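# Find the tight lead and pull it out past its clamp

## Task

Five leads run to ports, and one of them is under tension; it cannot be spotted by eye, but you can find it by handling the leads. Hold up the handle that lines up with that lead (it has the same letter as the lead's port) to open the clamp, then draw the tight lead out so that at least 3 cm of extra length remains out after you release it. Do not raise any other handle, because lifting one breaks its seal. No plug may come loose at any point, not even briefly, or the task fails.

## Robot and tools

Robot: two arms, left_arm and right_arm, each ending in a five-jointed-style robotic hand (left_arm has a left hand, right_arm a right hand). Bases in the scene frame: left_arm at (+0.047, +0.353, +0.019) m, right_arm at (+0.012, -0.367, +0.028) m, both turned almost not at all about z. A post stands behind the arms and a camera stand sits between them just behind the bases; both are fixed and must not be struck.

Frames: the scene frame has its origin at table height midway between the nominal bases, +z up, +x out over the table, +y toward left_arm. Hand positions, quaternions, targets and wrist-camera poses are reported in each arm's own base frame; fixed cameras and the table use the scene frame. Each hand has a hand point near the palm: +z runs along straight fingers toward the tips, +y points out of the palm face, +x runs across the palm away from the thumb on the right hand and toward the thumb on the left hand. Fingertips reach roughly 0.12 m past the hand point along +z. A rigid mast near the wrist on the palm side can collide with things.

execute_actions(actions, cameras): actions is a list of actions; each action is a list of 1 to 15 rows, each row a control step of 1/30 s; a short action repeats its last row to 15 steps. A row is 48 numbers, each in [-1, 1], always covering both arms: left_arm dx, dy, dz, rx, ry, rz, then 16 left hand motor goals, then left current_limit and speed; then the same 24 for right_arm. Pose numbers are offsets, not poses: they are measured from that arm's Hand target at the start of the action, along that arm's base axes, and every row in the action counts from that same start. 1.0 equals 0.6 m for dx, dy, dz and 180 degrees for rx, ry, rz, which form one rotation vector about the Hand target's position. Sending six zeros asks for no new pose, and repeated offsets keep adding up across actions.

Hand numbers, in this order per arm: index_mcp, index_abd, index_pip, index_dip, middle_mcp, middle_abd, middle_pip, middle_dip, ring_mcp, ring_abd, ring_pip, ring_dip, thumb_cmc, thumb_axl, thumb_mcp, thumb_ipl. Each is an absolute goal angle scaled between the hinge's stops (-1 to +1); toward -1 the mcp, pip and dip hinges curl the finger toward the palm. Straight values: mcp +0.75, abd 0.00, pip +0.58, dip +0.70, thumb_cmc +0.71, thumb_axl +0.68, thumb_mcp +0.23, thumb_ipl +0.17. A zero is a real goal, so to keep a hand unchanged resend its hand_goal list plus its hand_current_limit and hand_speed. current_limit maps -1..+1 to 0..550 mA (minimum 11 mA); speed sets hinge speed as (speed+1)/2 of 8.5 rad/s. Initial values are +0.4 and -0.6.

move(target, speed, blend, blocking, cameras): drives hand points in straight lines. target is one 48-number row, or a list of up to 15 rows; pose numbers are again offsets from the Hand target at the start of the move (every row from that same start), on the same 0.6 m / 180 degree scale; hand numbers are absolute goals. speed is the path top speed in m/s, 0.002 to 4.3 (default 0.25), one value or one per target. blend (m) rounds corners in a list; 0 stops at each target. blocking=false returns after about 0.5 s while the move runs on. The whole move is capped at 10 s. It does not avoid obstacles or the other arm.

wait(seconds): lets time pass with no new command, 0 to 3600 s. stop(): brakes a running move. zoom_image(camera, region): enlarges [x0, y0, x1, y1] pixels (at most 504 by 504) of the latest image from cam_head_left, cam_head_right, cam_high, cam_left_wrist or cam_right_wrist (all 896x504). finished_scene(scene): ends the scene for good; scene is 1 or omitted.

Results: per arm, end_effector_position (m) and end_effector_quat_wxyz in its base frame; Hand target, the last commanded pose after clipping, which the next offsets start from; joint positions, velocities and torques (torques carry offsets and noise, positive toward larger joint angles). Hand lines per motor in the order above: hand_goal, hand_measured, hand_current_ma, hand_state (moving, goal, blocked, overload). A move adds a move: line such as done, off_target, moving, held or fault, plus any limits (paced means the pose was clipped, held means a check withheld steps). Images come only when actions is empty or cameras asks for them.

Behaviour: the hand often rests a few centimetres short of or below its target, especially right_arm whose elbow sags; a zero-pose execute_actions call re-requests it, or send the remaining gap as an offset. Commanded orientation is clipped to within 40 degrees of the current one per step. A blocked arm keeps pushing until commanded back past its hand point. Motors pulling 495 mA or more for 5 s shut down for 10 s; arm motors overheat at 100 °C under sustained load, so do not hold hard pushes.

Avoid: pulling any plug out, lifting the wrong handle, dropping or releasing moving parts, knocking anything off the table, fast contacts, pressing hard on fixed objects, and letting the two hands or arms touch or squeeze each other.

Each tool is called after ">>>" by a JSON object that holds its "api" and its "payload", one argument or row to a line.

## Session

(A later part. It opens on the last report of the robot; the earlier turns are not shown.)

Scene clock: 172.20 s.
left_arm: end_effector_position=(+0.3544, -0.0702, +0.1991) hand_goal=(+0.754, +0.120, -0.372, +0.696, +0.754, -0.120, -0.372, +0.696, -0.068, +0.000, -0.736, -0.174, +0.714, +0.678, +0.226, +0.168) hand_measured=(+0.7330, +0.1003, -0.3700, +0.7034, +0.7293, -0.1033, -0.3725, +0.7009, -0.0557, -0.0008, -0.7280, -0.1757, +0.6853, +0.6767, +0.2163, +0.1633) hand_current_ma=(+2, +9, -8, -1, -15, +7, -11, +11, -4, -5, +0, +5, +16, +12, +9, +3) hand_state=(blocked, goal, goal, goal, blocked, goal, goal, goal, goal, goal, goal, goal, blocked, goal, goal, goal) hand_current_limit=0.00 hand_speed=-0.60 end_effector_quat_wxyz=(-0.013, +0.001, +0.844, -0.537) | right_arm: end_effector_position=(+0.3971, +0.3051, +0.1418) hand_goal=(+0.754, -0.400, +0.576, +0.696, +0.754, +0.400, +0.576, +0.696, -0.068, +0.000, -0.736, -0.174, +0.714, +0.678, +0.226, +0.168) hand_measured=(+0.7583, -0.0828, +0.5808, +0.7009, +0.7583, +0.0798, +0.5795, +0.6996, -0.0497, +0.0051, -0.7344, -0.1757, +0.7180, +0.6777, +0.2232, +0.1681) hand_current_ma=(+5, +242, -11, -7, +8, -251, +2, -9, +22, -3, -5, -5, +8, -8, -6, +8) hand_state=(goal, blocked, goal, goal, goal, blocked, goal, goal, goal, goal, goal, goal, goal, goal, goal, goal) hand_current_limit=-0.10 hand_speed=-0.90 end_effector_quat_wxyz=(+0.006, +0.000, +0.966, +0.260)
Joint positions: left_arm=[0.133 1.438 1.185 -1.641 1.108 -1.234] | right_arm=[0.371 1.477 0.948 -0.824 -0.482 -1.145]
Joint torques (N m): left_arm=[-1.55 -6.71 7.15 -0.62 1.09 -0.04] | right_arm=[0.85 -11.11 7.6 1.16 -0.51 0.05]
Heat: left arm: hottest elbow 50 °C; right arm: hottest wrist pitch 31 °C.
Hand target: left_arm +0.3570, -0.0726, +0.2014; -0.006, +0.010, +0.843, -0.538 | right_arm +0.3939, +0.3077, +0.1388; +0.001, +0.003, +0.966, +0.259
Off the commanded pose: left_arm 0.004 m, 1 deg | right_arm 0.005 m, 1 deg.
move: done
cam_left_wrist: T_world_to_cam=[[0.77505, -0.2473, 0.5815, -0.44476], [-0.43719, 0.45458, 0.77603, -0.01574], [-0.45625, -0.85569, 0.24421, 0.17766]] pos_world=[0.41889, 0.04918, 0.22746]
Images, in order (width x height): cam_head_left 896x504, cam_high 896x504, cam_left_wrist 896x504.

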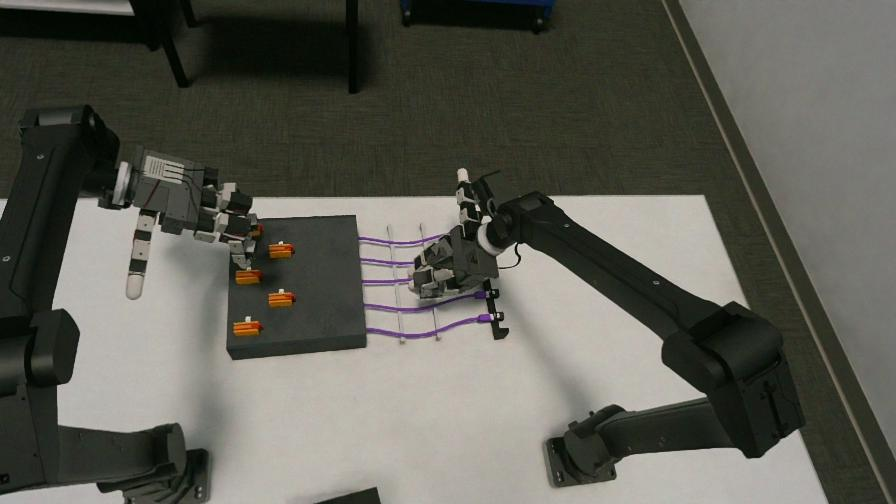

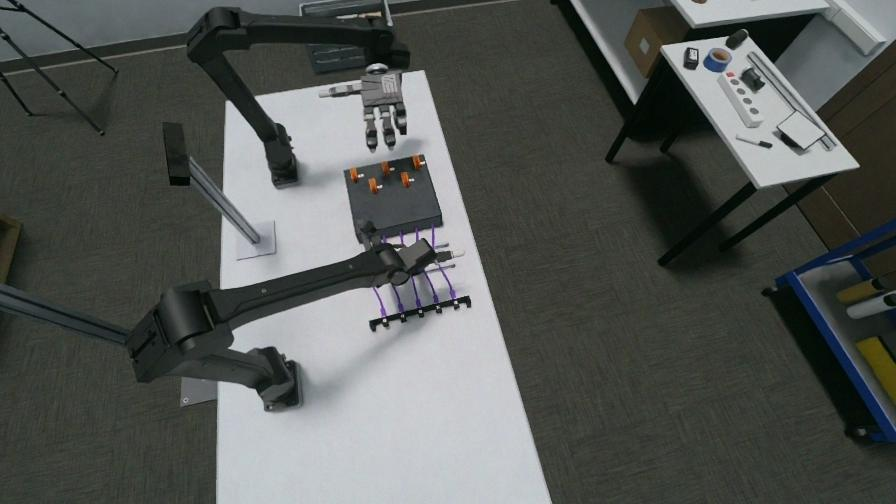

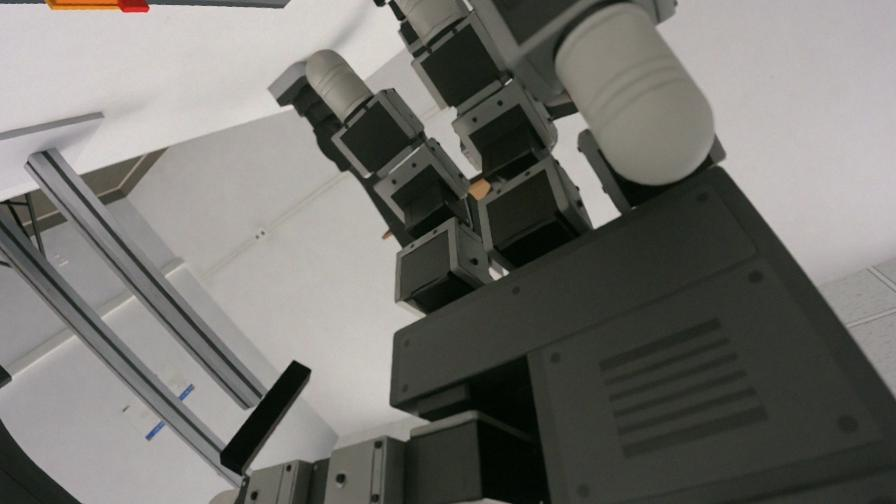

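>>> {"api": "move", "payload": {
  "target": [
    [0.0083, -0.003, -0.0917, 0, 0, 0, 0.754, 0.12, -0.372, 0.696, 0.754, -0.12, -0.372, 0.696, -0.068, 0, -0.737, -0.174, 0.714, 0.678, 0.226, 0.168, 0, -0.6, 0, 0, 0, 0, 0, 0, 0.754, -0.4, 0.576, 0.696, 0.754, 0.4, 0.576, 0.696, -0.068, 0, -0.737, -0.174, 0.714, 0.678, 0.226, 0.168, -0.1, -0.9]
  ],
  "cameras": ["cam_head_left", "cam_high", "cam_head_right"],
  "speed": 0.1
}}

>>> {"api": "zoom_image", "payload": {
  "camera": "cam_high",
  "region": [350, 110, 430, 210]
}}

>>> {"api": "zoom_image", "payload": {
  "camera": "cam_head_left",
  "region": [180, 220, 300, 310]
}}

>>> {"api": "zoom_image", "payload": {
  "camera": "cam_head_right",
  "region": [180, 220, 300, 310]
}}

Scene clock: 174.40 s.
left_arm: end_effector_position=(+0.3614, -0.0706, +0.1483) hand_goal=(+0.754, +0.120, -0.372, +0.696, +0.754, -0.120, -0.372, +0.696, -0.068, +0.000, -0.736, -0.174, +0.714, +0.678, +0.226, +0.168) hand_measured=(+0.7330, +0.1003, -0.3700, +0.7022, +0.7306, -0.1048, -0.3713, +0.6996, -0.0557, -0.0008, -0.7267, -0.1770, +0.6853, +0.6777, +0.2153, +0.1624) hand_current_ma=(+11, +11, -5, -9, -17, +4, -8, +11, +5, -1, +1, -11, +10, +18, +7, +6) hand_state=(blocked, goal, goal, goal, blocked, goal, goal, goal, goal, goal, goal, goal, blocked, goal, goal, goal) hand_current_limit=0.00 hand_speed=-0.60 end_effector_quat_wxyz=(-0.005, +0.007, +0.844, -0.536) | right_arm: end_effector_position=(+0.3971, +0.3051, +0.1418) hand_goal=(+0.754, -0.400, +0.576, +0.696, +0.754, +0.400, +0.576, +0.696, -0.068, +0.000, -0.736, -0.174, +0.714, +0.678, +0.226, +0.168) hand_measured=(+0.7595, -0.0814, +0.5808, +0.7009, +0.7595, +0.0798, +0.5795, +0.6996, -0.0497, +0.0051, -0.7357, -0.1757, +0.7180, +0.6777, +0.2232, +0.1681) hand_current_ma=(+6, +245, -6, -6, +10, -253, +2, -10, +21, -3, -10, +1, +13, -5, -6, +12) hand_state=(goal, blocked, goal, goal, goal, blocked, goal, goal, goal, goal, goal, goal, goal, goal, goal, goal) hand_current_limit=-0.10 hand_speed=-0.90 end_effector_quat_wxyz=(+0.006, +0.000, +0.966, +0.260)
Joint positions: left_arm=[0.13 1.488 1.101 -1.489 1.109 -1.234] | right_arm=[0.371 1.477 0.948 -0.824 -0.482 -1.145]
Joint torques (N m): left_arm=[-1.79 -6.95 6.32 -0.24 1.08 -0.1] | right_arm=[0.79 -11.05 7.6 1.14 -0.51 0.05]
Heat: left arm: hottest elbow 49 °C; right arm: hottest wrist pitch 31 °C.
Hand target: left_arm +0.3618, -0.0744, +0.1462; -0.006, +0.010, +0.843, -0.537 | right_arm +0.3939, +0.3077, +0.1388; +0.001, +0.003, +0.966, +0.259
Off the commanded pose: left_arm 0.004 m, 0 deg | right_arm 0.005 m, 1 deg.
move: done
Images, in order (width x height): cam_head_left 896x504, cam_head_right 896x504, cam_high 896x504.

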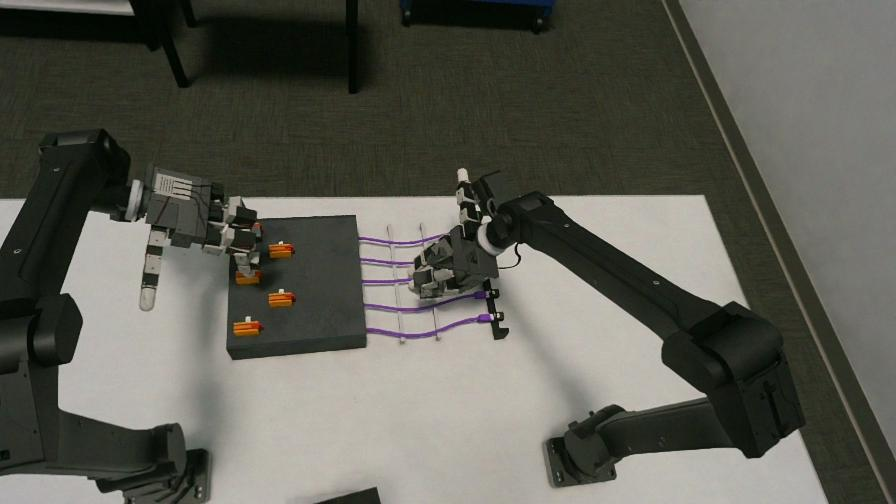

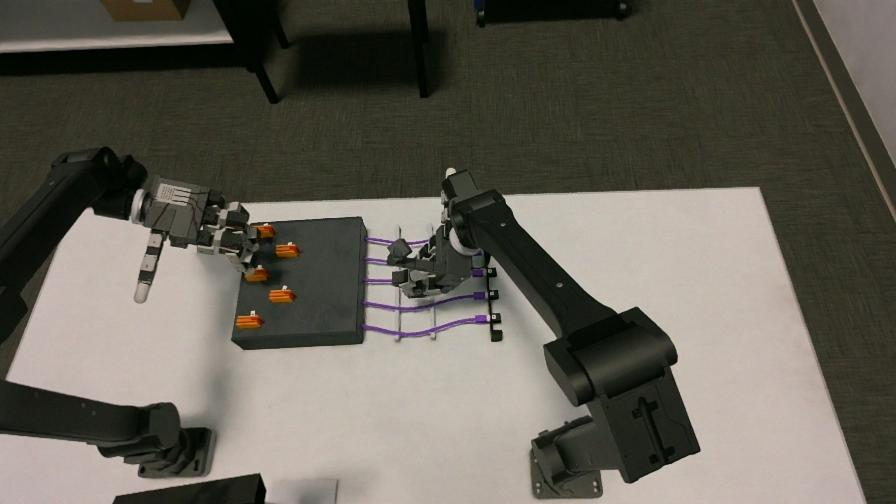

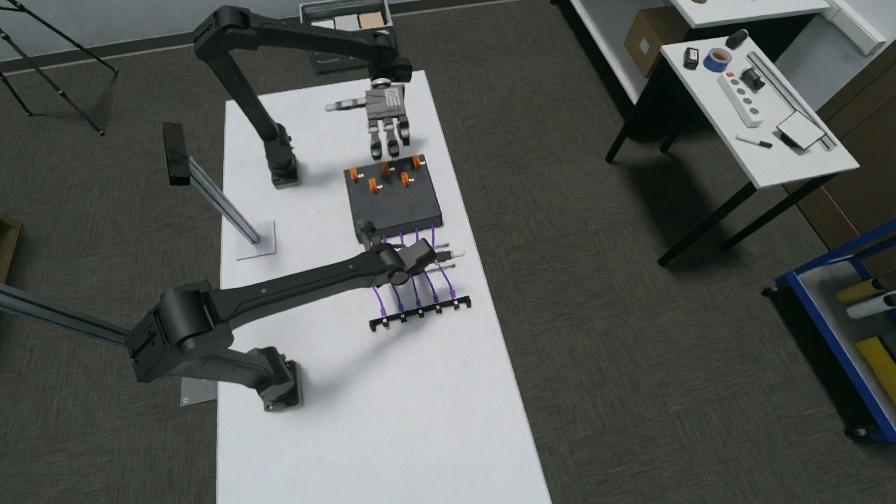

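Scaled by 5.040 from the camera's image (finer frame: 1280x720).

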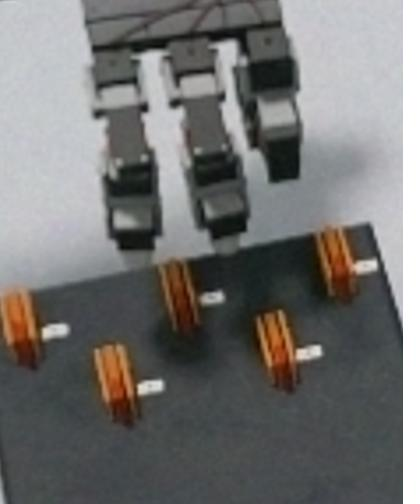

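Scaled by 4.200 from the camera's image (finer frame: 1280x720).

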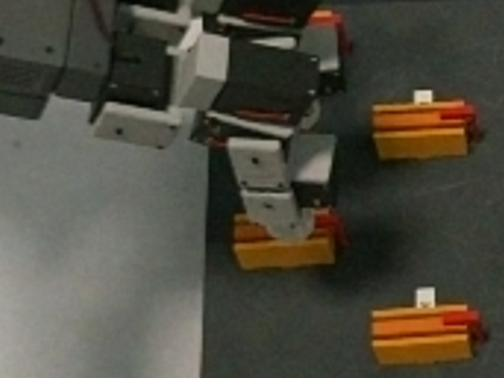

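Scaled by 4.200 from the camera's image (finer frame: 1280x720).

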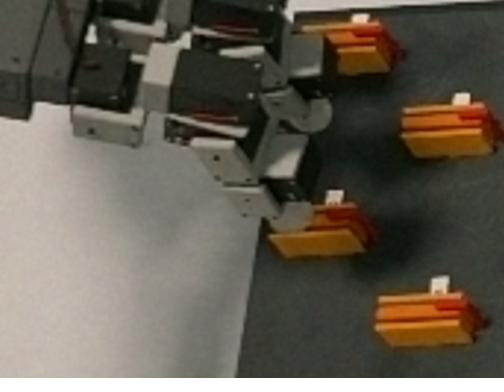

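>>> {"api": "move", "payload": {
  "target": [
    [-0.005, 0.015, 0.0, 0, 0, 0, 0.754, 0.12, -0.372, 0.696, 0.754, -0.12, -0.372, 0.696, -0.068, 0, -0.737, -0.174, 0.714, 0.678, 0.226, 0.168, 0, -0.6, 0, 0, 0, 0, 0, 0, 0.754, -0.4, 0.576, 0.696, 0.754, 0.4, 0.576, 0.696, -0.068, 0, -0.737, -0.174, 0.714, 0.678, 0.226, 0.168, -0.1, -0.9],
    [-0.005, 0.015, -0.085, 0, 0, 0, 0.754, 0.12, -0.372, 0.696, 0.754, -0.12, -0.372, 0.696, -0.068, 0, -0.737, -0.174, 0.714, 0.678, 0.226, 0.168, 0, -0.6, 0, 0, 0, 0, 0, 0, 0.754, -0.4, 0.576, 0.696, 0.754, 0.4, 0.576, 0.696, -0.068, 0, -0.737, -0.174, 0.714, 0.678, 0.226, 0.168, -0.1, -0.9]
  ],
  "cameras": ["cam_head_left", "cam_high", "cam_head_right"],
  "speed": 0.08
}}

>>> {"api": "zoom_image", "payload": {
  "camera": "cam_high",
  "region": [350, 110, 430, 210]
}}

>>> {"api": "zoom_image", "payload": {
  "camera": "cam_head_left",
  "region": [180, 220, 300, 310]
}}

>>> {"api": "zoom_image", "payload": {
  "camera": "cam_head_right",
  "region": [180, 220, 300, 310]
}}

Scene clock: 177.17 s.
left_arm: end_effector_position=(+0.3574, -0.0687, +0.0991) hand_goal=(+0.754, +0.120, -0.372, +0.696, +0.754, -0.120, -0.372, +0.696, -0.068, +0.000, -0.736, -0.174, +0.714, +0.678, +0.226, +0.168) hand_measured=(+0.7330, +0.0988, -0.3700, +0.7034, +0.7293, -0.1033, -0.3725, +0.6996, -0.0557, -0.0008, -0.7280, -0.1770, +0.6853, +0.6767, +0.2153, +0.1643) hand_current_ma=(+7, -2, -7, -13, -12, +12, -4, +1, +1, -10, +6, +0, +3, +6, +4, +11) hand_state=(blocked, goal, goal, goal, blocked, goal, goal, goal, goal, goal, goal, goal, blocked, goal, goal, goal) hand_current_limit=0.00 hand_speed=-0.60 end_effector_quat_wxyz=(-0.011, +0.010, +0.843, -0.538) | right_arm: end_effector_position=(+0.3971, +0.3051, +0.1418) hand_goal=(+0.754, -0.400, +0.576, +0.696, +0.754, +0.400, +0.576, +0.696, -0.068, +0.000, -0.736, -0.174, +0.714, +0.678, +0.226, +0.168) hand_measured=(+0.7583, -0.0828, +0.5821, +0.7009, +0.7583, +0.0798, +0.5795, +0.6983, -0.0509, +0.0051, -0.7344, -0.1744, +0.7180, +0.6777, +0.2232, +0.1672) hand_current_ma=(+9, +242, -8, -3, +10, -254, +1, -9, +21, -2, -6, -3, +12, -7, -8, +8) hand_state=(goal, blocked, goal, goal, goal, blocked, goal, goal, goal, goal, goal, goal, goal, goal, goal, goal) hand_current_limit=-0.10 hand_speed=-0.90 end_effector_quat_wxyz=(+0.006, +0.000, +0.966, +0.260)
Joint positions: left_arm=[0.136 1.553 1.027 -1.391 1.106 -1.195] | right_arm=[0.371 1.477 0.948 -0.824 -0.482 -1.145]
Joint torques (N m): left_arm=[-0.5 -6.95 5.78 -0.43 0.86 -0.02] | right_arm=[0.73 -11.11 7.6 1.14 -0.51 0.05]
Heat: left arm: hottest elbow 49 °C; right arm: hottest wrist pitch 31 °C.
Hand target: left_arm +0.3589, -0.0653, +0.0953; -0.006, +0.010, +0.843, -0.537 | right_arm +0.3939, +0.3077, +0.1388; +0.001, +0.003, +0.966, +0.259
Off the commanded pose: left_arm 0.005 m, 0 deg | right_arm 0.005 m, 1 deg.
move: done
Images, in order (width x height): cam_head_left 896x504, cam_head_right 896x504, cam_high 896x504.

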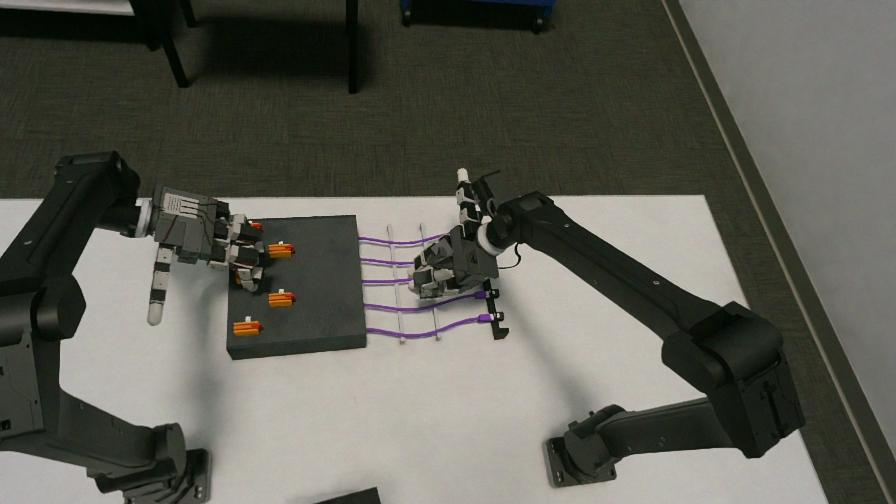

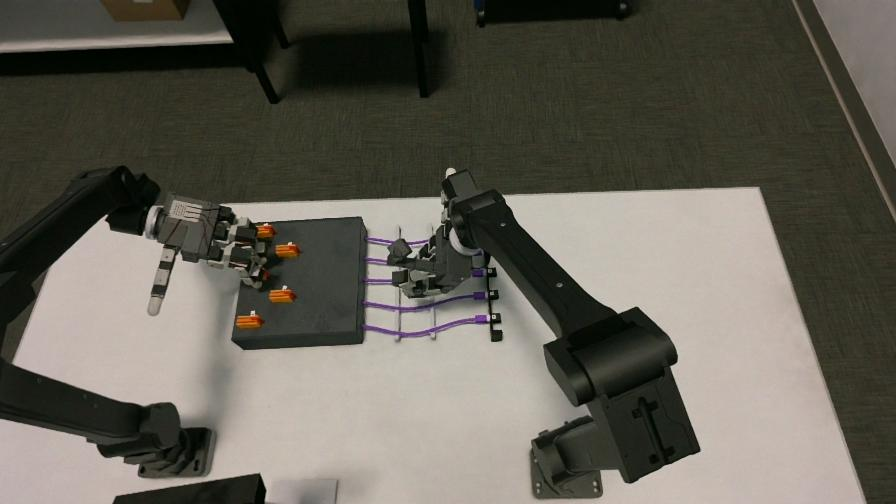

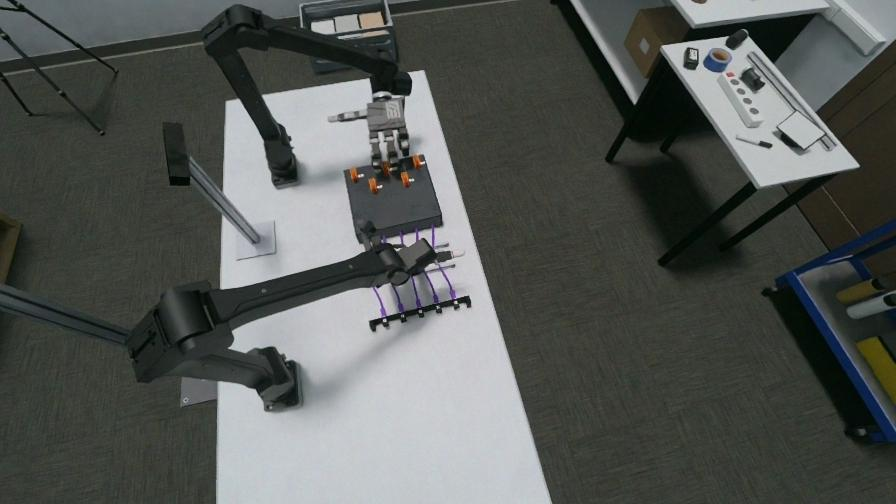

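Scaled by 5.040 from the camera's image (finer frame: 1280x720).

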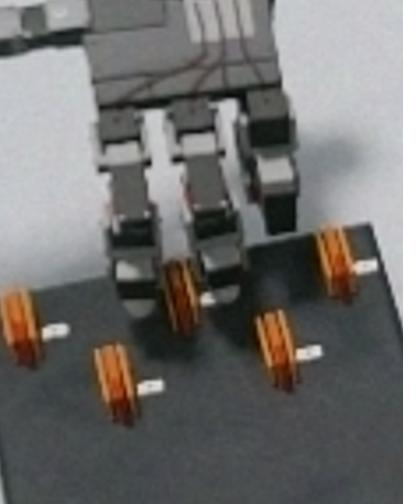

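Scaled by 4.200 from the camera's image (finer frame: 1280x720).

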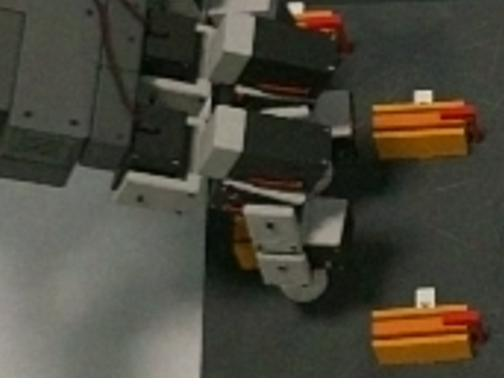

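Scaled by 4.200 from the camera's image (finer frame: 1280x720).

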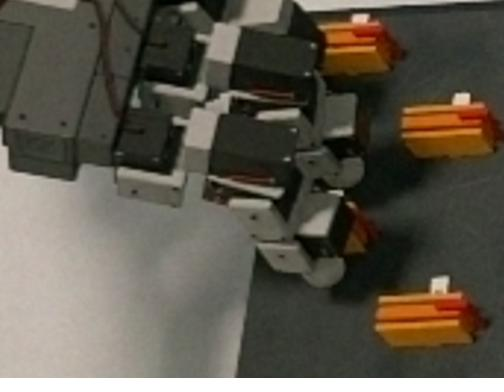

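>>> {"api": "move", "payload": {
  "target": [
    [0, 0.004, -0.024, 0, 0, 0, 0.754, 0.12, -0.372, 0.696, 0.754, -0.12, -0.372, 0.696, -0.068, 0, -0.737, -0.174, 0.714, 0.678, 0.226, 0.168, 0, -0.6, 0, 0, 0, 0, 0, 0, 0.754, -0.4, 0.576, 0.696, 0.754, 0.4, 0.576, 0.696, -0.068, 0, -0.737, -0.174, 0.714, 0.678, 0.226, 0.168, -0.1, -0.9],
    [0, 0.004, -0.024, 0, 0, 0, 0.754, -0.3, -0.372, 0.696, 0.754, 0.3, -0.372, 0.696, -0.068, 0, -0.737, -0.174, 0.714, 0.678, 0.226, 0.168, 0, -0.8, 0, 0, 0, 0, 0, 0, 0.754, -0.4, 0.576, 0.696, 0.754, 0.4, 0.576, 0.696, -0.068, 0, -0.737, -0.174, 0.714, 0.678, 0.226, 0.168, -0.1, -0.9]
  ],
  "cameras": ["cam_head_left", "cam_high", "cam_head_right"],
  "speed": 0.05
}}

>>> {"api": "zoom_image", "payload": {
  "camera": "cam_high",
  "region": [350, 110, 430, 210]
}}

>>> {"api": "zoom_image", "payload": {
  "camera": "cam_head_right",
  "region": [180, 220, 300, 310]
}}

Scene clock: 180.00 s.
left_arm: end_effector_position=(+0.3585, -0.0662, +0.0857) hand_goal=(+0.754, -0.300, -0.372, +0.696, +0.754, +0.300, -0.372, +0.696, -0.068, +0.000, -0.736, -0.174, +0.714, +0.678, +0.226, +0.168) hand_measured=(+0.7342, -0.0623, -0.3738, +0.6920, +0.7390, +0.1281, -0.3764, +0.6996, -0.0569, +0.0007, -0.7280, -0.1731, +0.6853, +0.6777, +0.2153, +0.1633) hand_current_ma=(+10, +60, -8, -4, -8, -8, -5, +10, -8, -8, -4, +2, +4, +8, +0, +12) hand_state=(goal, blocked, moving, goal, goal, blocked, goal, moving, goal, goal, goal, goal, blocked, goal, goal, goal) hand_current_limit=0.00 hand_speed=-0.80 end_effector_quat_wxyz=(-0.008, +0.012, +0.843, -0.538) | right_arm: end_effector_position=(+0.3971, +0.3051, +0.1418) hand_goal=(+0.754, -0.400, +0.576, +0.696, +0.754, +0.400, +0.576, +0.696, -0.068, +0.000, -0.736, -0.174, +0.714, +0.678, +0.226, +0.168) hand_measured=(+0.7583, -0.0828, +0.5808, +0.6996, +0.7583, +0.0798, +0.5795, +0.6996, -0.0509, +0.0051, -0.7344, -0.1757, +0.7180, +0.6777, +0.2232, +0.1681) hand_current_ma=(+11, +244, -7, -6, +6, -250, +6, -7, +20, -4, -5, -2, +10, -5, -7, +11) hand_state=(goal, blocked, goal, goal, goal, blocked, goal, goal, goal, goal, goal, goal, goal, goal, goal, goal) hand_current_limit=-0.10 hand_speed=-0.90 end_effector_quat_wxyz=(+0.006, +0.000, +0.966, +0.260)
Joint positions: left_arm=[0.143 1.575 1.012 -1.361 1.106 -1.18] | right_arm=[0.371 1.477 0.948 -0.824 -0.482 -1.145]
Joint torques (N m): left_arm=[-0.62 -7.12 5.52 -0.5 0.82 -0.04] | right_arm=[0.85 -11.11 7.61 1.17 -0.51 0.05]
Heat: left arm: hottest elbow 49 °C; right arm: hottest wrist pitch 31 °C.
Hand target: left_arm +0.3588, -0.0630, +0.0809; -0.006, +0.010, +0.843, -0.537 | right_arm +0.3939, +0.3077, +0.1388; +0.001, +0.003, +0.966, +0.259
Off the commanded pose: left_arm 0.006 m, 0 deg | right_arm 0.005 m, 1 deg.
move: done
Images, in order (width x height): cam_head_left 896x504, cam_head_right 896x504, cam_high 896x504.

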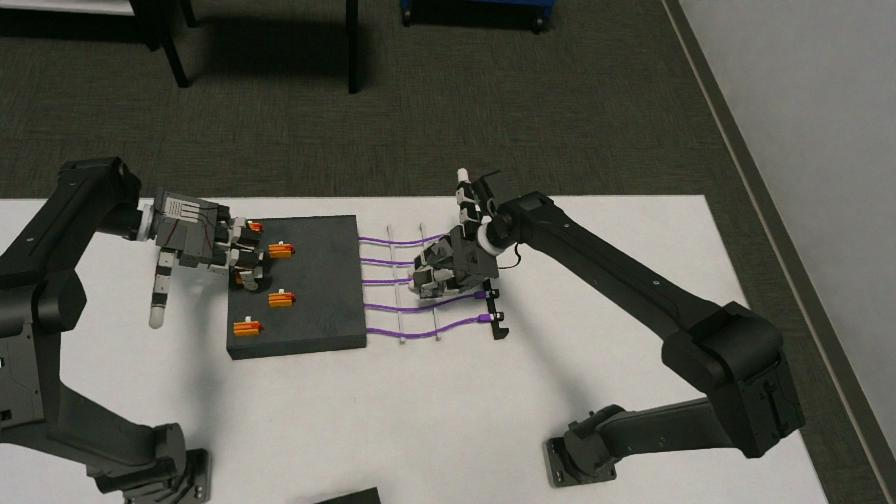

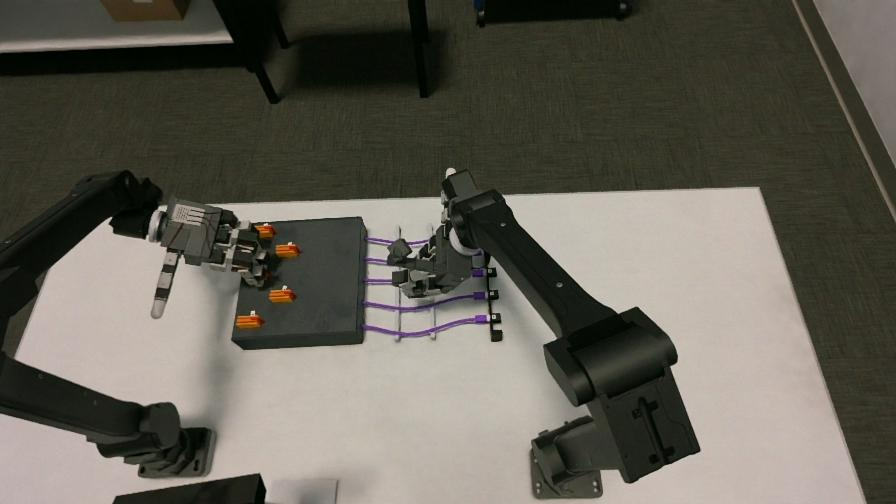

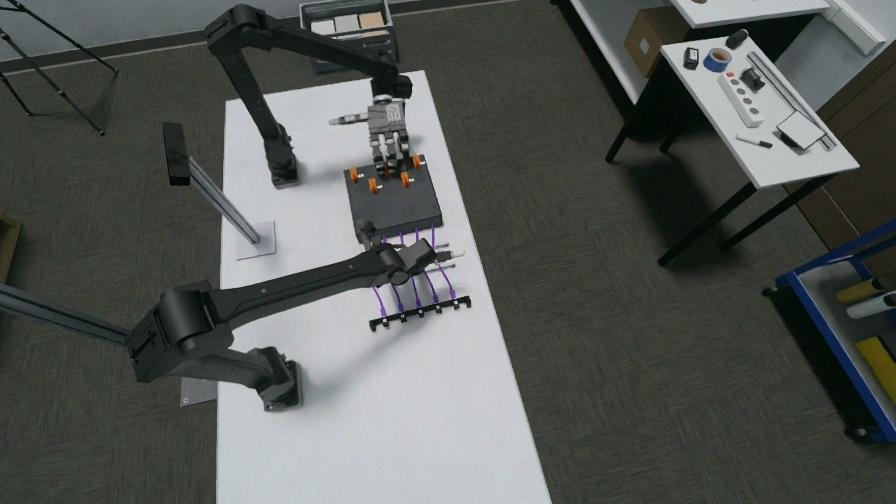

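Scaled by 5.040 from the camera's image (finer frame: 1280x720).

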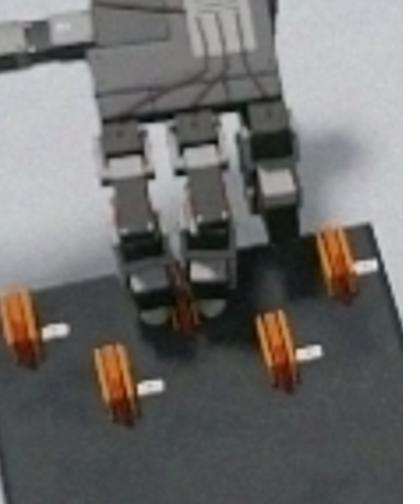

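Scaled by 4.200 from the camera's image (finer frame: 1280x720).

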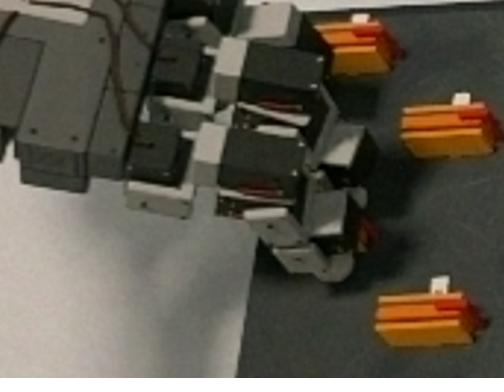

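>>> {"api": "move", "payload": {
  "target": [
    [0, 0, 0, 0, 0, 0, 0.754, 0.05, -0.372, 0.696, 0.754, -0.05, -0.372, 0.696, -0.068, 0, -0.737, -0.174, 0.714, 0.678, 0.226, 0.168, 0, -0.6, 0, 0, 0, 0, 0, 0, 0.754, -0.4, 0.576, 0.696, 0.754, 0.4, 0.576, 0.696, -0.068, 0, -0.737, -0.174, 0.714, 0.678, 0.226, 0.168, -0.1, -0.9],
    [-0.004, 0.007, 0, 0, 0, 0, 0.754, 0.05, -0.372, 0.696, 0.754, -0.05, -0.372, 0.696, -0.068, 0, -0.737, -0.174, 0.714, 0.678, 0.226, 0.168, 0, -0.6, 0, 0, 0, 0, 0, 0, 0.754, -0.4, 0.576, 0.696, 0.754, 0.4, 0.576, 0.696, -0.068, 0, -0.737, -0.174, 0.714, 0.678, 0.226, 0.168, -0.1, -0.9],
    [-0.004, 0.007, 0, 0, 0, 0, 0.754, -1, -0.372, 0.696, 0.754, 1, -0.372, 0.696, -0.068, 0, -0.737, -0.174, 0.714, 0.678, 0.226, 0.168, 0.78, -0.7, 0, 0, 0, 0, 0, 0, 0.754, -0.4, 0.576, 0.696, 0.754, 0.4, 0.576, 0.696, -0.068, 0, -0.737, -0.174, 0.714, 0.678, 0.226, 0.168, -0.1, -0.9]
  ],
  "cameras": ["cam_head_left", "cam_high", "cam_head_right"],
  "speed": 0.05
}}

>>> {"api": "zoom_image", "payload": {
  "camera": "cam_high",
  "region": [350, 110, 430, 210]
}}

>>> {"api": "zoom_image", "payload": {
  "camera": "cam_head_right",
  "region": [180, 220, 300, 310]
}}

Scene clock: 183.40 s.
left_arm: end_effector_position=(+0.3591, -0.0619, +0.0849) hand_goal=(+0.754, -1.000, -0.372, +0.696, +0.754, +1.000, -0.372, +0.696, -0.068, +0.000, -0.736, -0.174, +0.714, +0.678, +0.226, +0.168) hand_measured=(+0.7354, -0.0960, -0.3649, +0.6920, +0.7511, +0.1589, -0.3687, +0.6996, -0.0557, +0.0036, -0.7280, -0.1706, +0.6841, +0.6777, +0.2163, +0.1633) hand_current_ma=(+3, +276, +0, +2, -11, -222, -7, +3, -6, -8, -16, -16, +4, +15, +5, +6) hand_state=(goal, moving, goal, goal, goal, moving, goal, goal, goal, goal, goal, goal, blocked, goal, goal, goal) hand_current_limit=0.78 hand_speed=-0.70 end_effector_quat_wxyz=(-0.003, +0.014, +0.843, -0.537) | right_arm: end_effector_position=(+0.3971, +0.3051, +0.1418) hand_goal=(+0.754, -0.400, +0.576, +0.696, +0.754, +0.400, +0.576, +0.696, -0.068, +0.000, -0.736, -0.174, +0.714, +0.678, +0.226, +0.168) hand_measured=(+0.7583, -0.0814, +0.5821, +0.6996, +0.7583, +0.0798, +0.5795, +0.6996, -0.0497, +0.0065, -0.7344, -0.1757, +0.7167, +0.6777, +0.2242, +0.1681) hand_current_ma=(+14, +242, -9, -3, +8, -249, +6, -9, +19, -1, -3, -6, +13, -8, -10, +9) hand_state=(goal, blocked, goal, goal, goal, blocked, goal, goal, goal, goal, goal, goal, goal, goal, goal, goal) hand_current_limit=-0.10 hand_speed=-0.90 end_effector_quat_wxyz=(+0.006, +0.000, +0.966, +0.260)
Joint positions: left_arm=[0.153 1.575 1.011 -1.365 1.102 -1.162] | right_arm=[0.371 1.477 0.948 -0.824 -0.482 -1.145]
Joint torques (N m): left_arm=[-0.26 -7.53 5.46 -1.11 0.84 0.07] | right_arm=[0.85 -11.05 7.6 1.13 -0.51 0.05]
Heat: left arm: hottest elbow 48 °C; right arm: hottest wrist pitch 31 °C.
Hand target: left_arm +0.3564, -0.0588, +0.0809; -0.006, +0.010, +0.843, -0.537 | right_arm +0.3939, +0.3077, +0.1388; +0.001, +0.003, +0.966, +0.259
Off the commanded pose: left_arm 0.006 m, 1 deg | right_arm 0.005 m, 1 deg.
move: done
Images, in order (width x height): cam_head_left 896x504, cam_head_right 896x504, cam_high 896x504.

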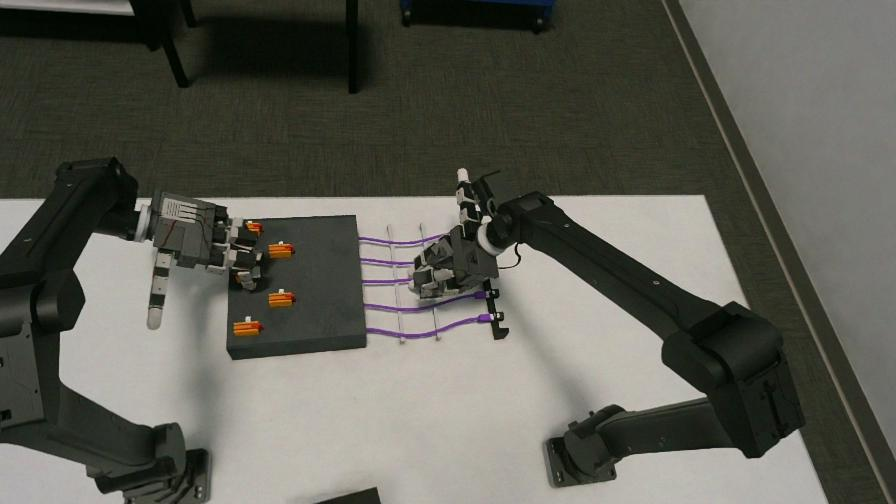

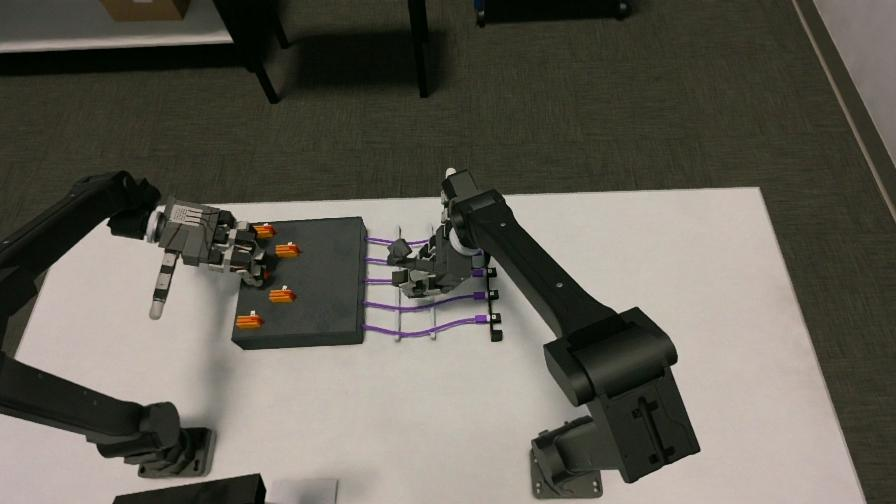

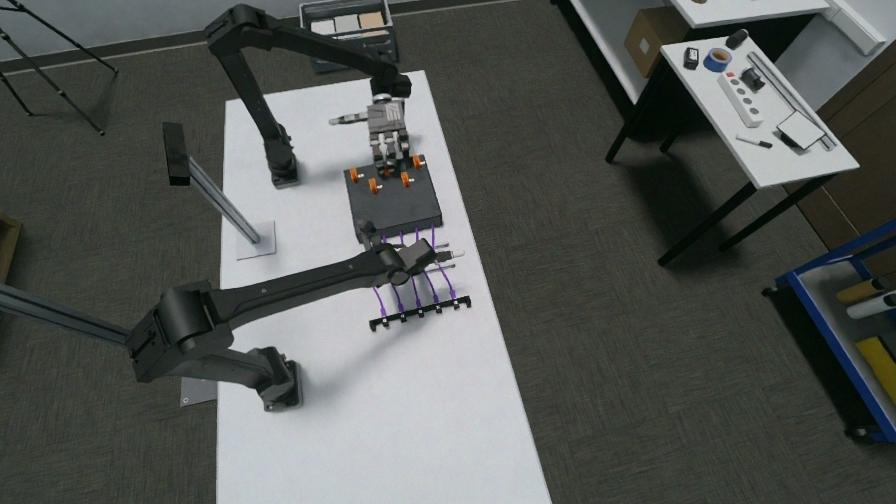

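Scaled by 5.040 from the camera's image (finer frame: 1280x720).

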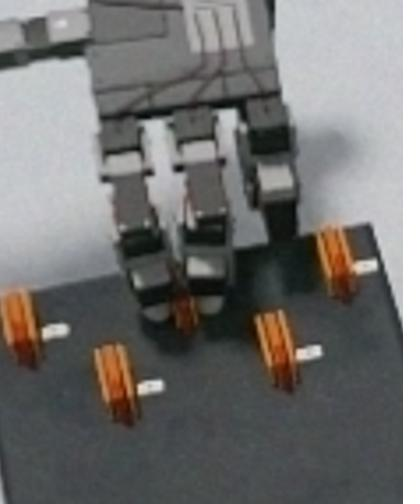

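Scaled by 4.200 from the camera's image (finer frame: 1280x720).

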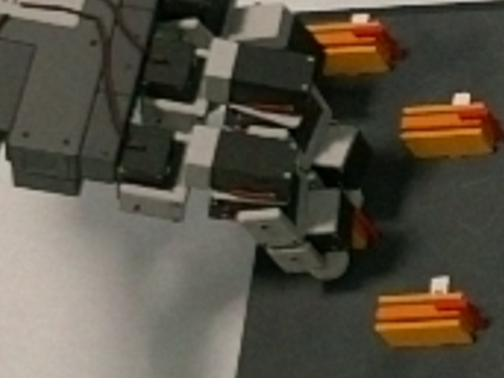

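>>> {"api": "wait", "payload": {
  "seconds": 1.0,
  "cameras": ["cam_high", "cam_head_left"]
}}

>>> {"api": "zoom_image", "payload": {
  "camera": "cam_high",
  "region": [350, 110, 430, 210]
}}

>>> {"api": "zoom_image", "payload": {
  "camera": "cam_head_left",
  "region": [180, 220, 300, 310]
}}

Scene clock: 184.73 s.
left_arm: end_effector_position=(+0.3591, -0.0619, +0.0844) hand_goal=(+0.754, -1.000, -0.372, +0.696, +0.754, +1.000, -0.372, +0.696, -0.068, +0.000, -0.736, -0.174, +0.714, +0.678, +0.226, +0.168) hand_measured=(+0.7414, -0.1004, -0.3725, +0.6945, +0.7571, +0.1633, -0.3764, +0.6996, -0.0557, +0.0021, -0.7267, -0.1706, +0.6853, +0.6767, +0.2163, +0.1633) hand_current_ma=(+13, +427, -15, +8, -15, -374, -13, +17, +1, -10, -2, -6, +11, +10, -6, +4) hand_state=(goal, blocked, goal, goal, goal, blocked, goal, goal, goal, goal, goal, goal, blocked, goal, goal, goal) hand_current_limit=0.78 hand_speed=-0.70 end_effector_quat_wxyz=(-0.004, +0.014, +0.843, -0.537) | right_arm: end_effector_position=(+0.3971, +0.3051, +0.1418) hand_goal=(+0.754, -0.400, +0.576, +0.696, +0.754, +0.400, +0.576, +0.696, -0.068, +0.000, -0.736, -0.174, +0.714, +0.678, +0.226, +0.168) hand_measured=(+0.7583, -0.0828, +0.5821, +0.7009, +0.7595, +0.0798, +0.5795, +0.6996, -0.0509, +0.0036, -0.7344, -0.1757, +0.7180, +0.6767, +0.2232, +0.1672) hand_current_ma=(+11, +240, -5, -4, +4, -251, +0, -9, +19, -3, -5, +0, +9, -8, -7, +7) hand_state=(goal, blocked, goal, goal, goal, blocked, goal, goal, goal, goal, goal, goal, goal, goal, goal, goal) hand_current_limit=-0.10 hand_speed=-0.90 end_effector_quat_wxyz=(+0.006, +0.000, +0.966, +0.260)
Joint positions: left_arm=[0.153 1.576 1.011 -1.365 1.102 -1.162] | right_arm=[0.371 1.477 0.948 -0.824 -0.482 -1.145]
Joint torques (N m): left_arm=[-0.21 -7.41 5.3 -1.14 0.82 0.04] | right_arm=[0.85 -11.11 7.61 1.16 -0.51 0.05]
Heat: left arm: hottest elbow 48 °C; right arm: hottest wrist pitch 31 °C.
Hand target: left_arm +0.3564, -0.0588, +0.0808; -0.006, +0.010, +0.843, -0.537 | right_arm +0.3939, +0.3077, +0.1388; +0.001, +0.003, +0.966, +0.259
Off the commanded pose: left_arm 0.005 m, 1 deg | right_arm 0.005 m, 1 deg.
wait: 1.00 s; at rest from the start
Images, in order (width x height): cam_head_left 896x504, cam_high 896x504.

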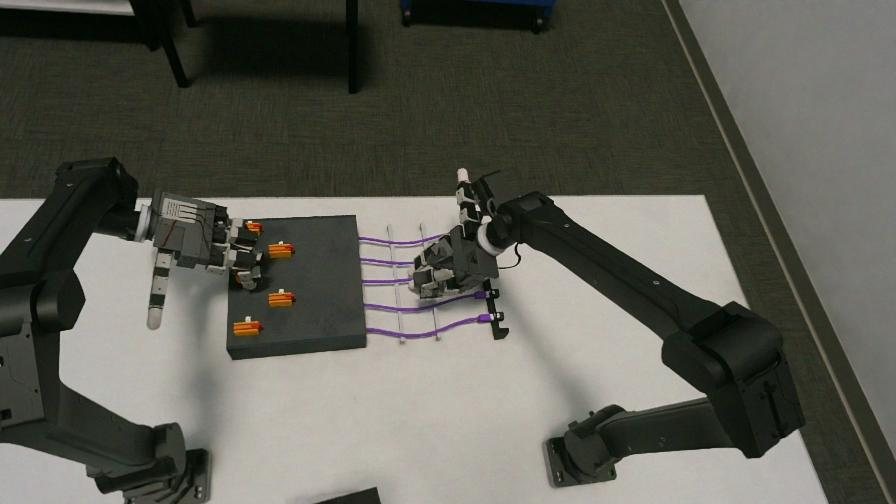

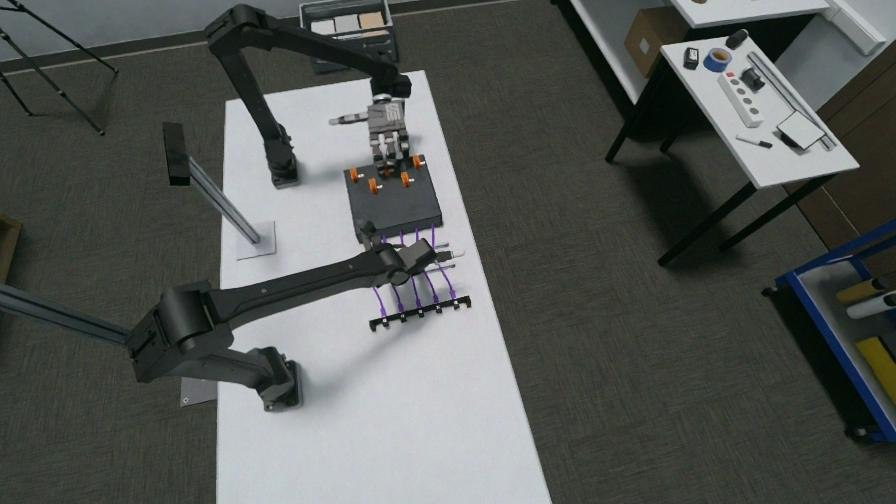

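Scaled by 5.040 from the camera's image (finer frame: 1280x720).

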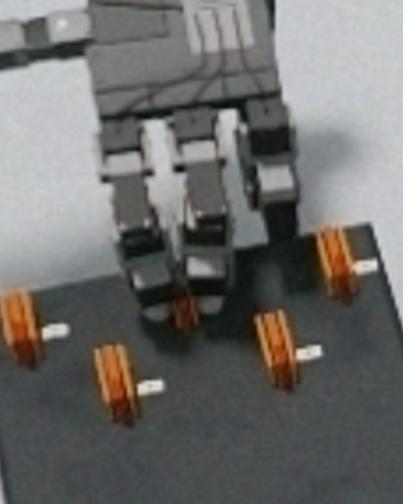

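Scaled by 4.200 from the camera's image (finer frame: 1280x720).

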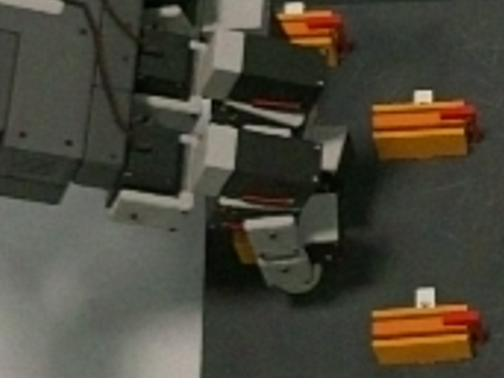

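>>> {"api": "move", "payload": {
  "target": [
    [0.0, 0.0, 0.06, 0, 0, 0, 0.754, -1, -0.372, 0.696, 0.754, 1, -0.372, 0.696, -0.068, 0, -0.737, -0.174, 0.714, 0.678, 0.226, 0.168, 0.78, -0.7, 0, 0, 0, 0, 0, 0, 0.754, -0.4, 0.576, 0.696, 0.754, 0.4, 0.576, 0.696, -0.068, 0, -0.737, -0.174, 0.714, 0.678, 0.226, 0.168, -0.1, -0.9]
  ],
  "cameras": ["cam_head_left", "cam_high", "cam_head_right"],
  "speed": 0.05
}}

>>> {"api": "zoom_image", "payload": {
  "camera": "cam_high",
  "region": [350, 110, 430, 210]
}}

>>> {"api": "zoom_image", "payload": {
  "camera": "cam_head_right",
  "region": [180, 220, 300, 310]
}}

Scene clock: 186.70 s.
left_arm: end_effector_position=(+0.3565, -0.0623, +0.0897) hand_goal=(+0.754, -1.000, -0.372, +0.696, +0.754, +1.000, -0.372, +0.696, -0.068, +0.000, -0.736, -0.174, +0.714, +0.678, +0.226, +0.168) hand_measured=(+0.7137, -0.1048, -0.3559, +0.7022, +0.7330, +0.1589, -0.3661, +0.7009, -0.0569, +0.0021, -0.7280, -0.1693, +0.6841, +0.6777, +0.2153, +0.1633) hand_current_ma=(+7, +420, -3, +2, -11, -358, +0, +7, +0, -13, +8, -11, +4, +8, +1, +6) hand_state=(blocked, blocked, goal, goal, blocked, blocked, goal, goal, goal, goal, goal, goal, blocked, goal, goal, goal) hand_current_limit=0.78 hand_speed=-0.70 end_effector_quat_wxyz=(-0.003, +0.026, +0.842, -0.538) | right_arm: end_effector_position=(+0.3971, +0.3051, +0.1418) hand_goal=(+0.754, -0.400, +0.576, +0.696, +0.754, +0.400, +0.576, +0.696, -0.068, +0.000, -0.736, -0.174, +0.714, +0.678, +0.226, +0.168) hand_measured=(+0.7583, -0.0828, +0.5808, +0.7009, +0.7583, +0.0798, +0.5795, +0.6996, -0.0509, +0.0051, -0.7344, -0.1757, +0.7180, +0.6767, +0.2232, +0.1672) hand_current_ma=(+11, +245, -7, -10, +9, -253, +4, -7, +23, -5, -6, -2, +14, -9, -8, +10) hand_state=(goal, blocked, goal, goal, goal, blocked, goal, goal, goal, goal, goal, goal, goal, goal, goal, goal) hand_current_limit=-0.10 hand_speed=-0.90 end_effector_quat_wxyz=(+0.006, +0.000, +0.966, +0.260)
Joint positions: left_arm=[0.153 1.568 1.014 -1.403 1.1 -1.117] | right_arm=[0.371 1.477 0.948 -0.824 -0.482 -1.145]
Joint torques (N m): left_arm=[-0.32 -10.46 8.68 -3.56 0.92 -0.46] | right_arm=[0.79 -11.11 7.6 1.13 -0.51 0.05]
Heat: left arm: hottest elbow 48 °C; right arm: hottest wrist pitch 31 °C.
Hand target: left_arm +0.3566, -0.0588, +0.1170; -0.006, +0.010, +0.843, -0.537 | right_arm +0.3939, +0.3077, +0.1388; +0.001, +0.003, +0.966, +0.259
Off the commanded pose: left_arm 0.027 m, 2 deg | right_arm 0.005 m, 1 deg.
move: off_target (left_arm)
Images, in order (width x height): cam_head_left 896x504, cam_head_right 896x504, cam_high 896x504.

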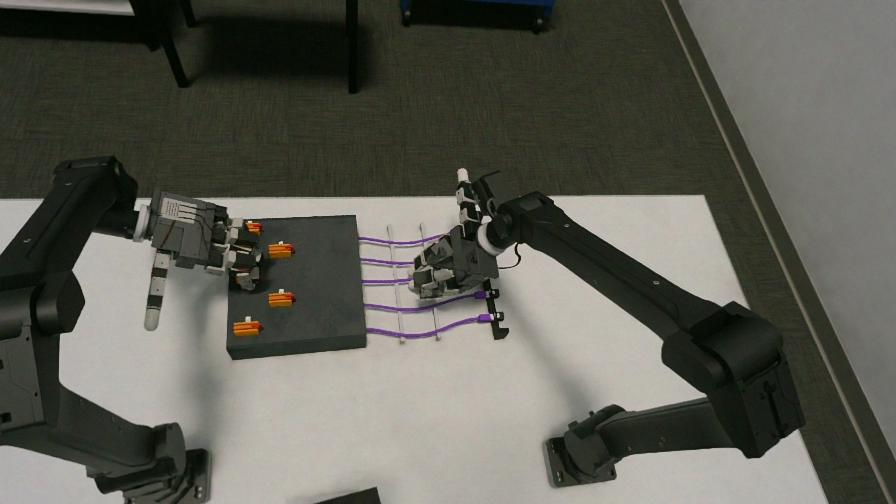

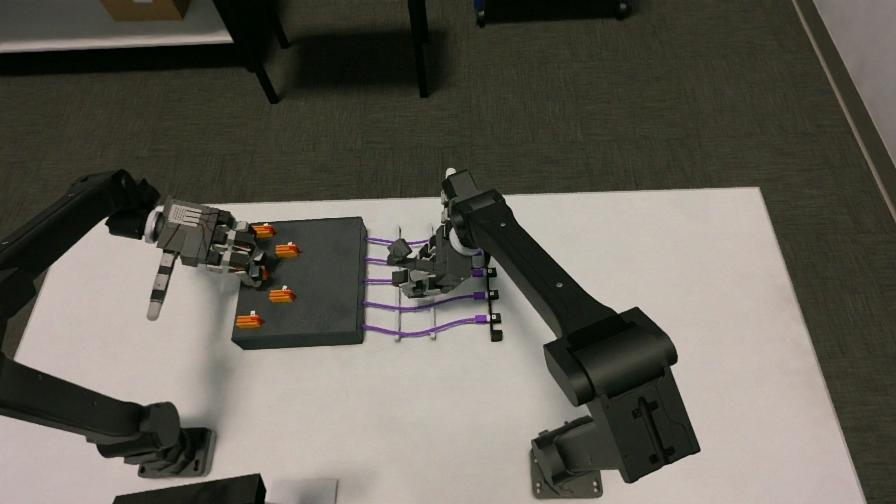

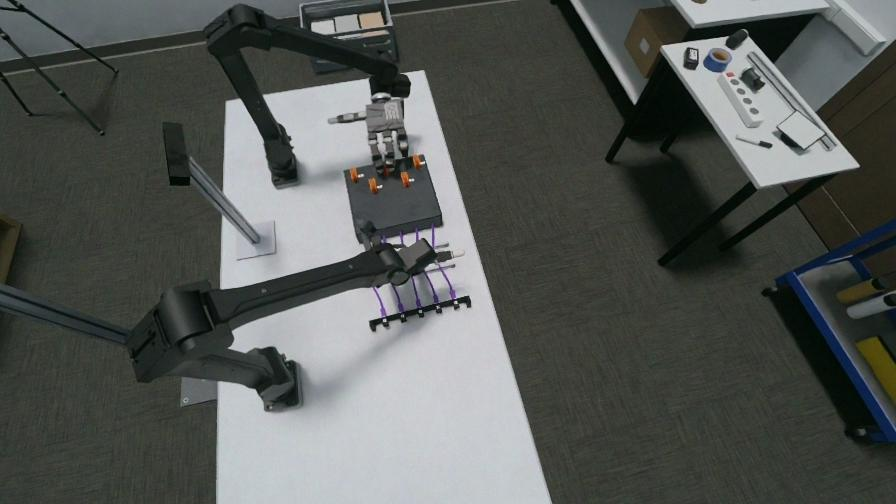

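Scaled by 5.040 from the camera's image (finer frame: 1280x720).

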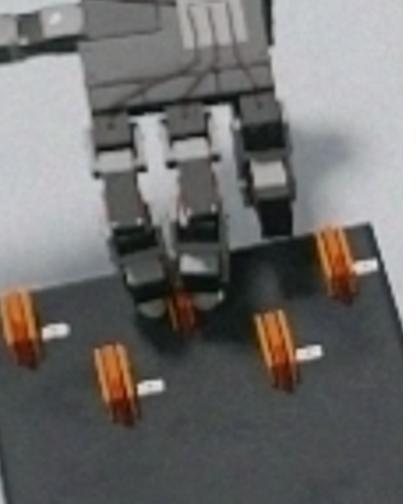

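Scaled by 4.200 from the camera's image (finer frame: 1280x720).

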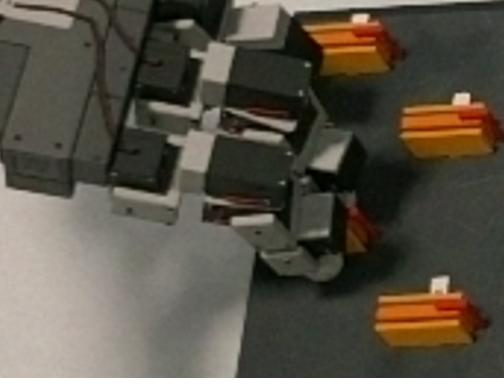

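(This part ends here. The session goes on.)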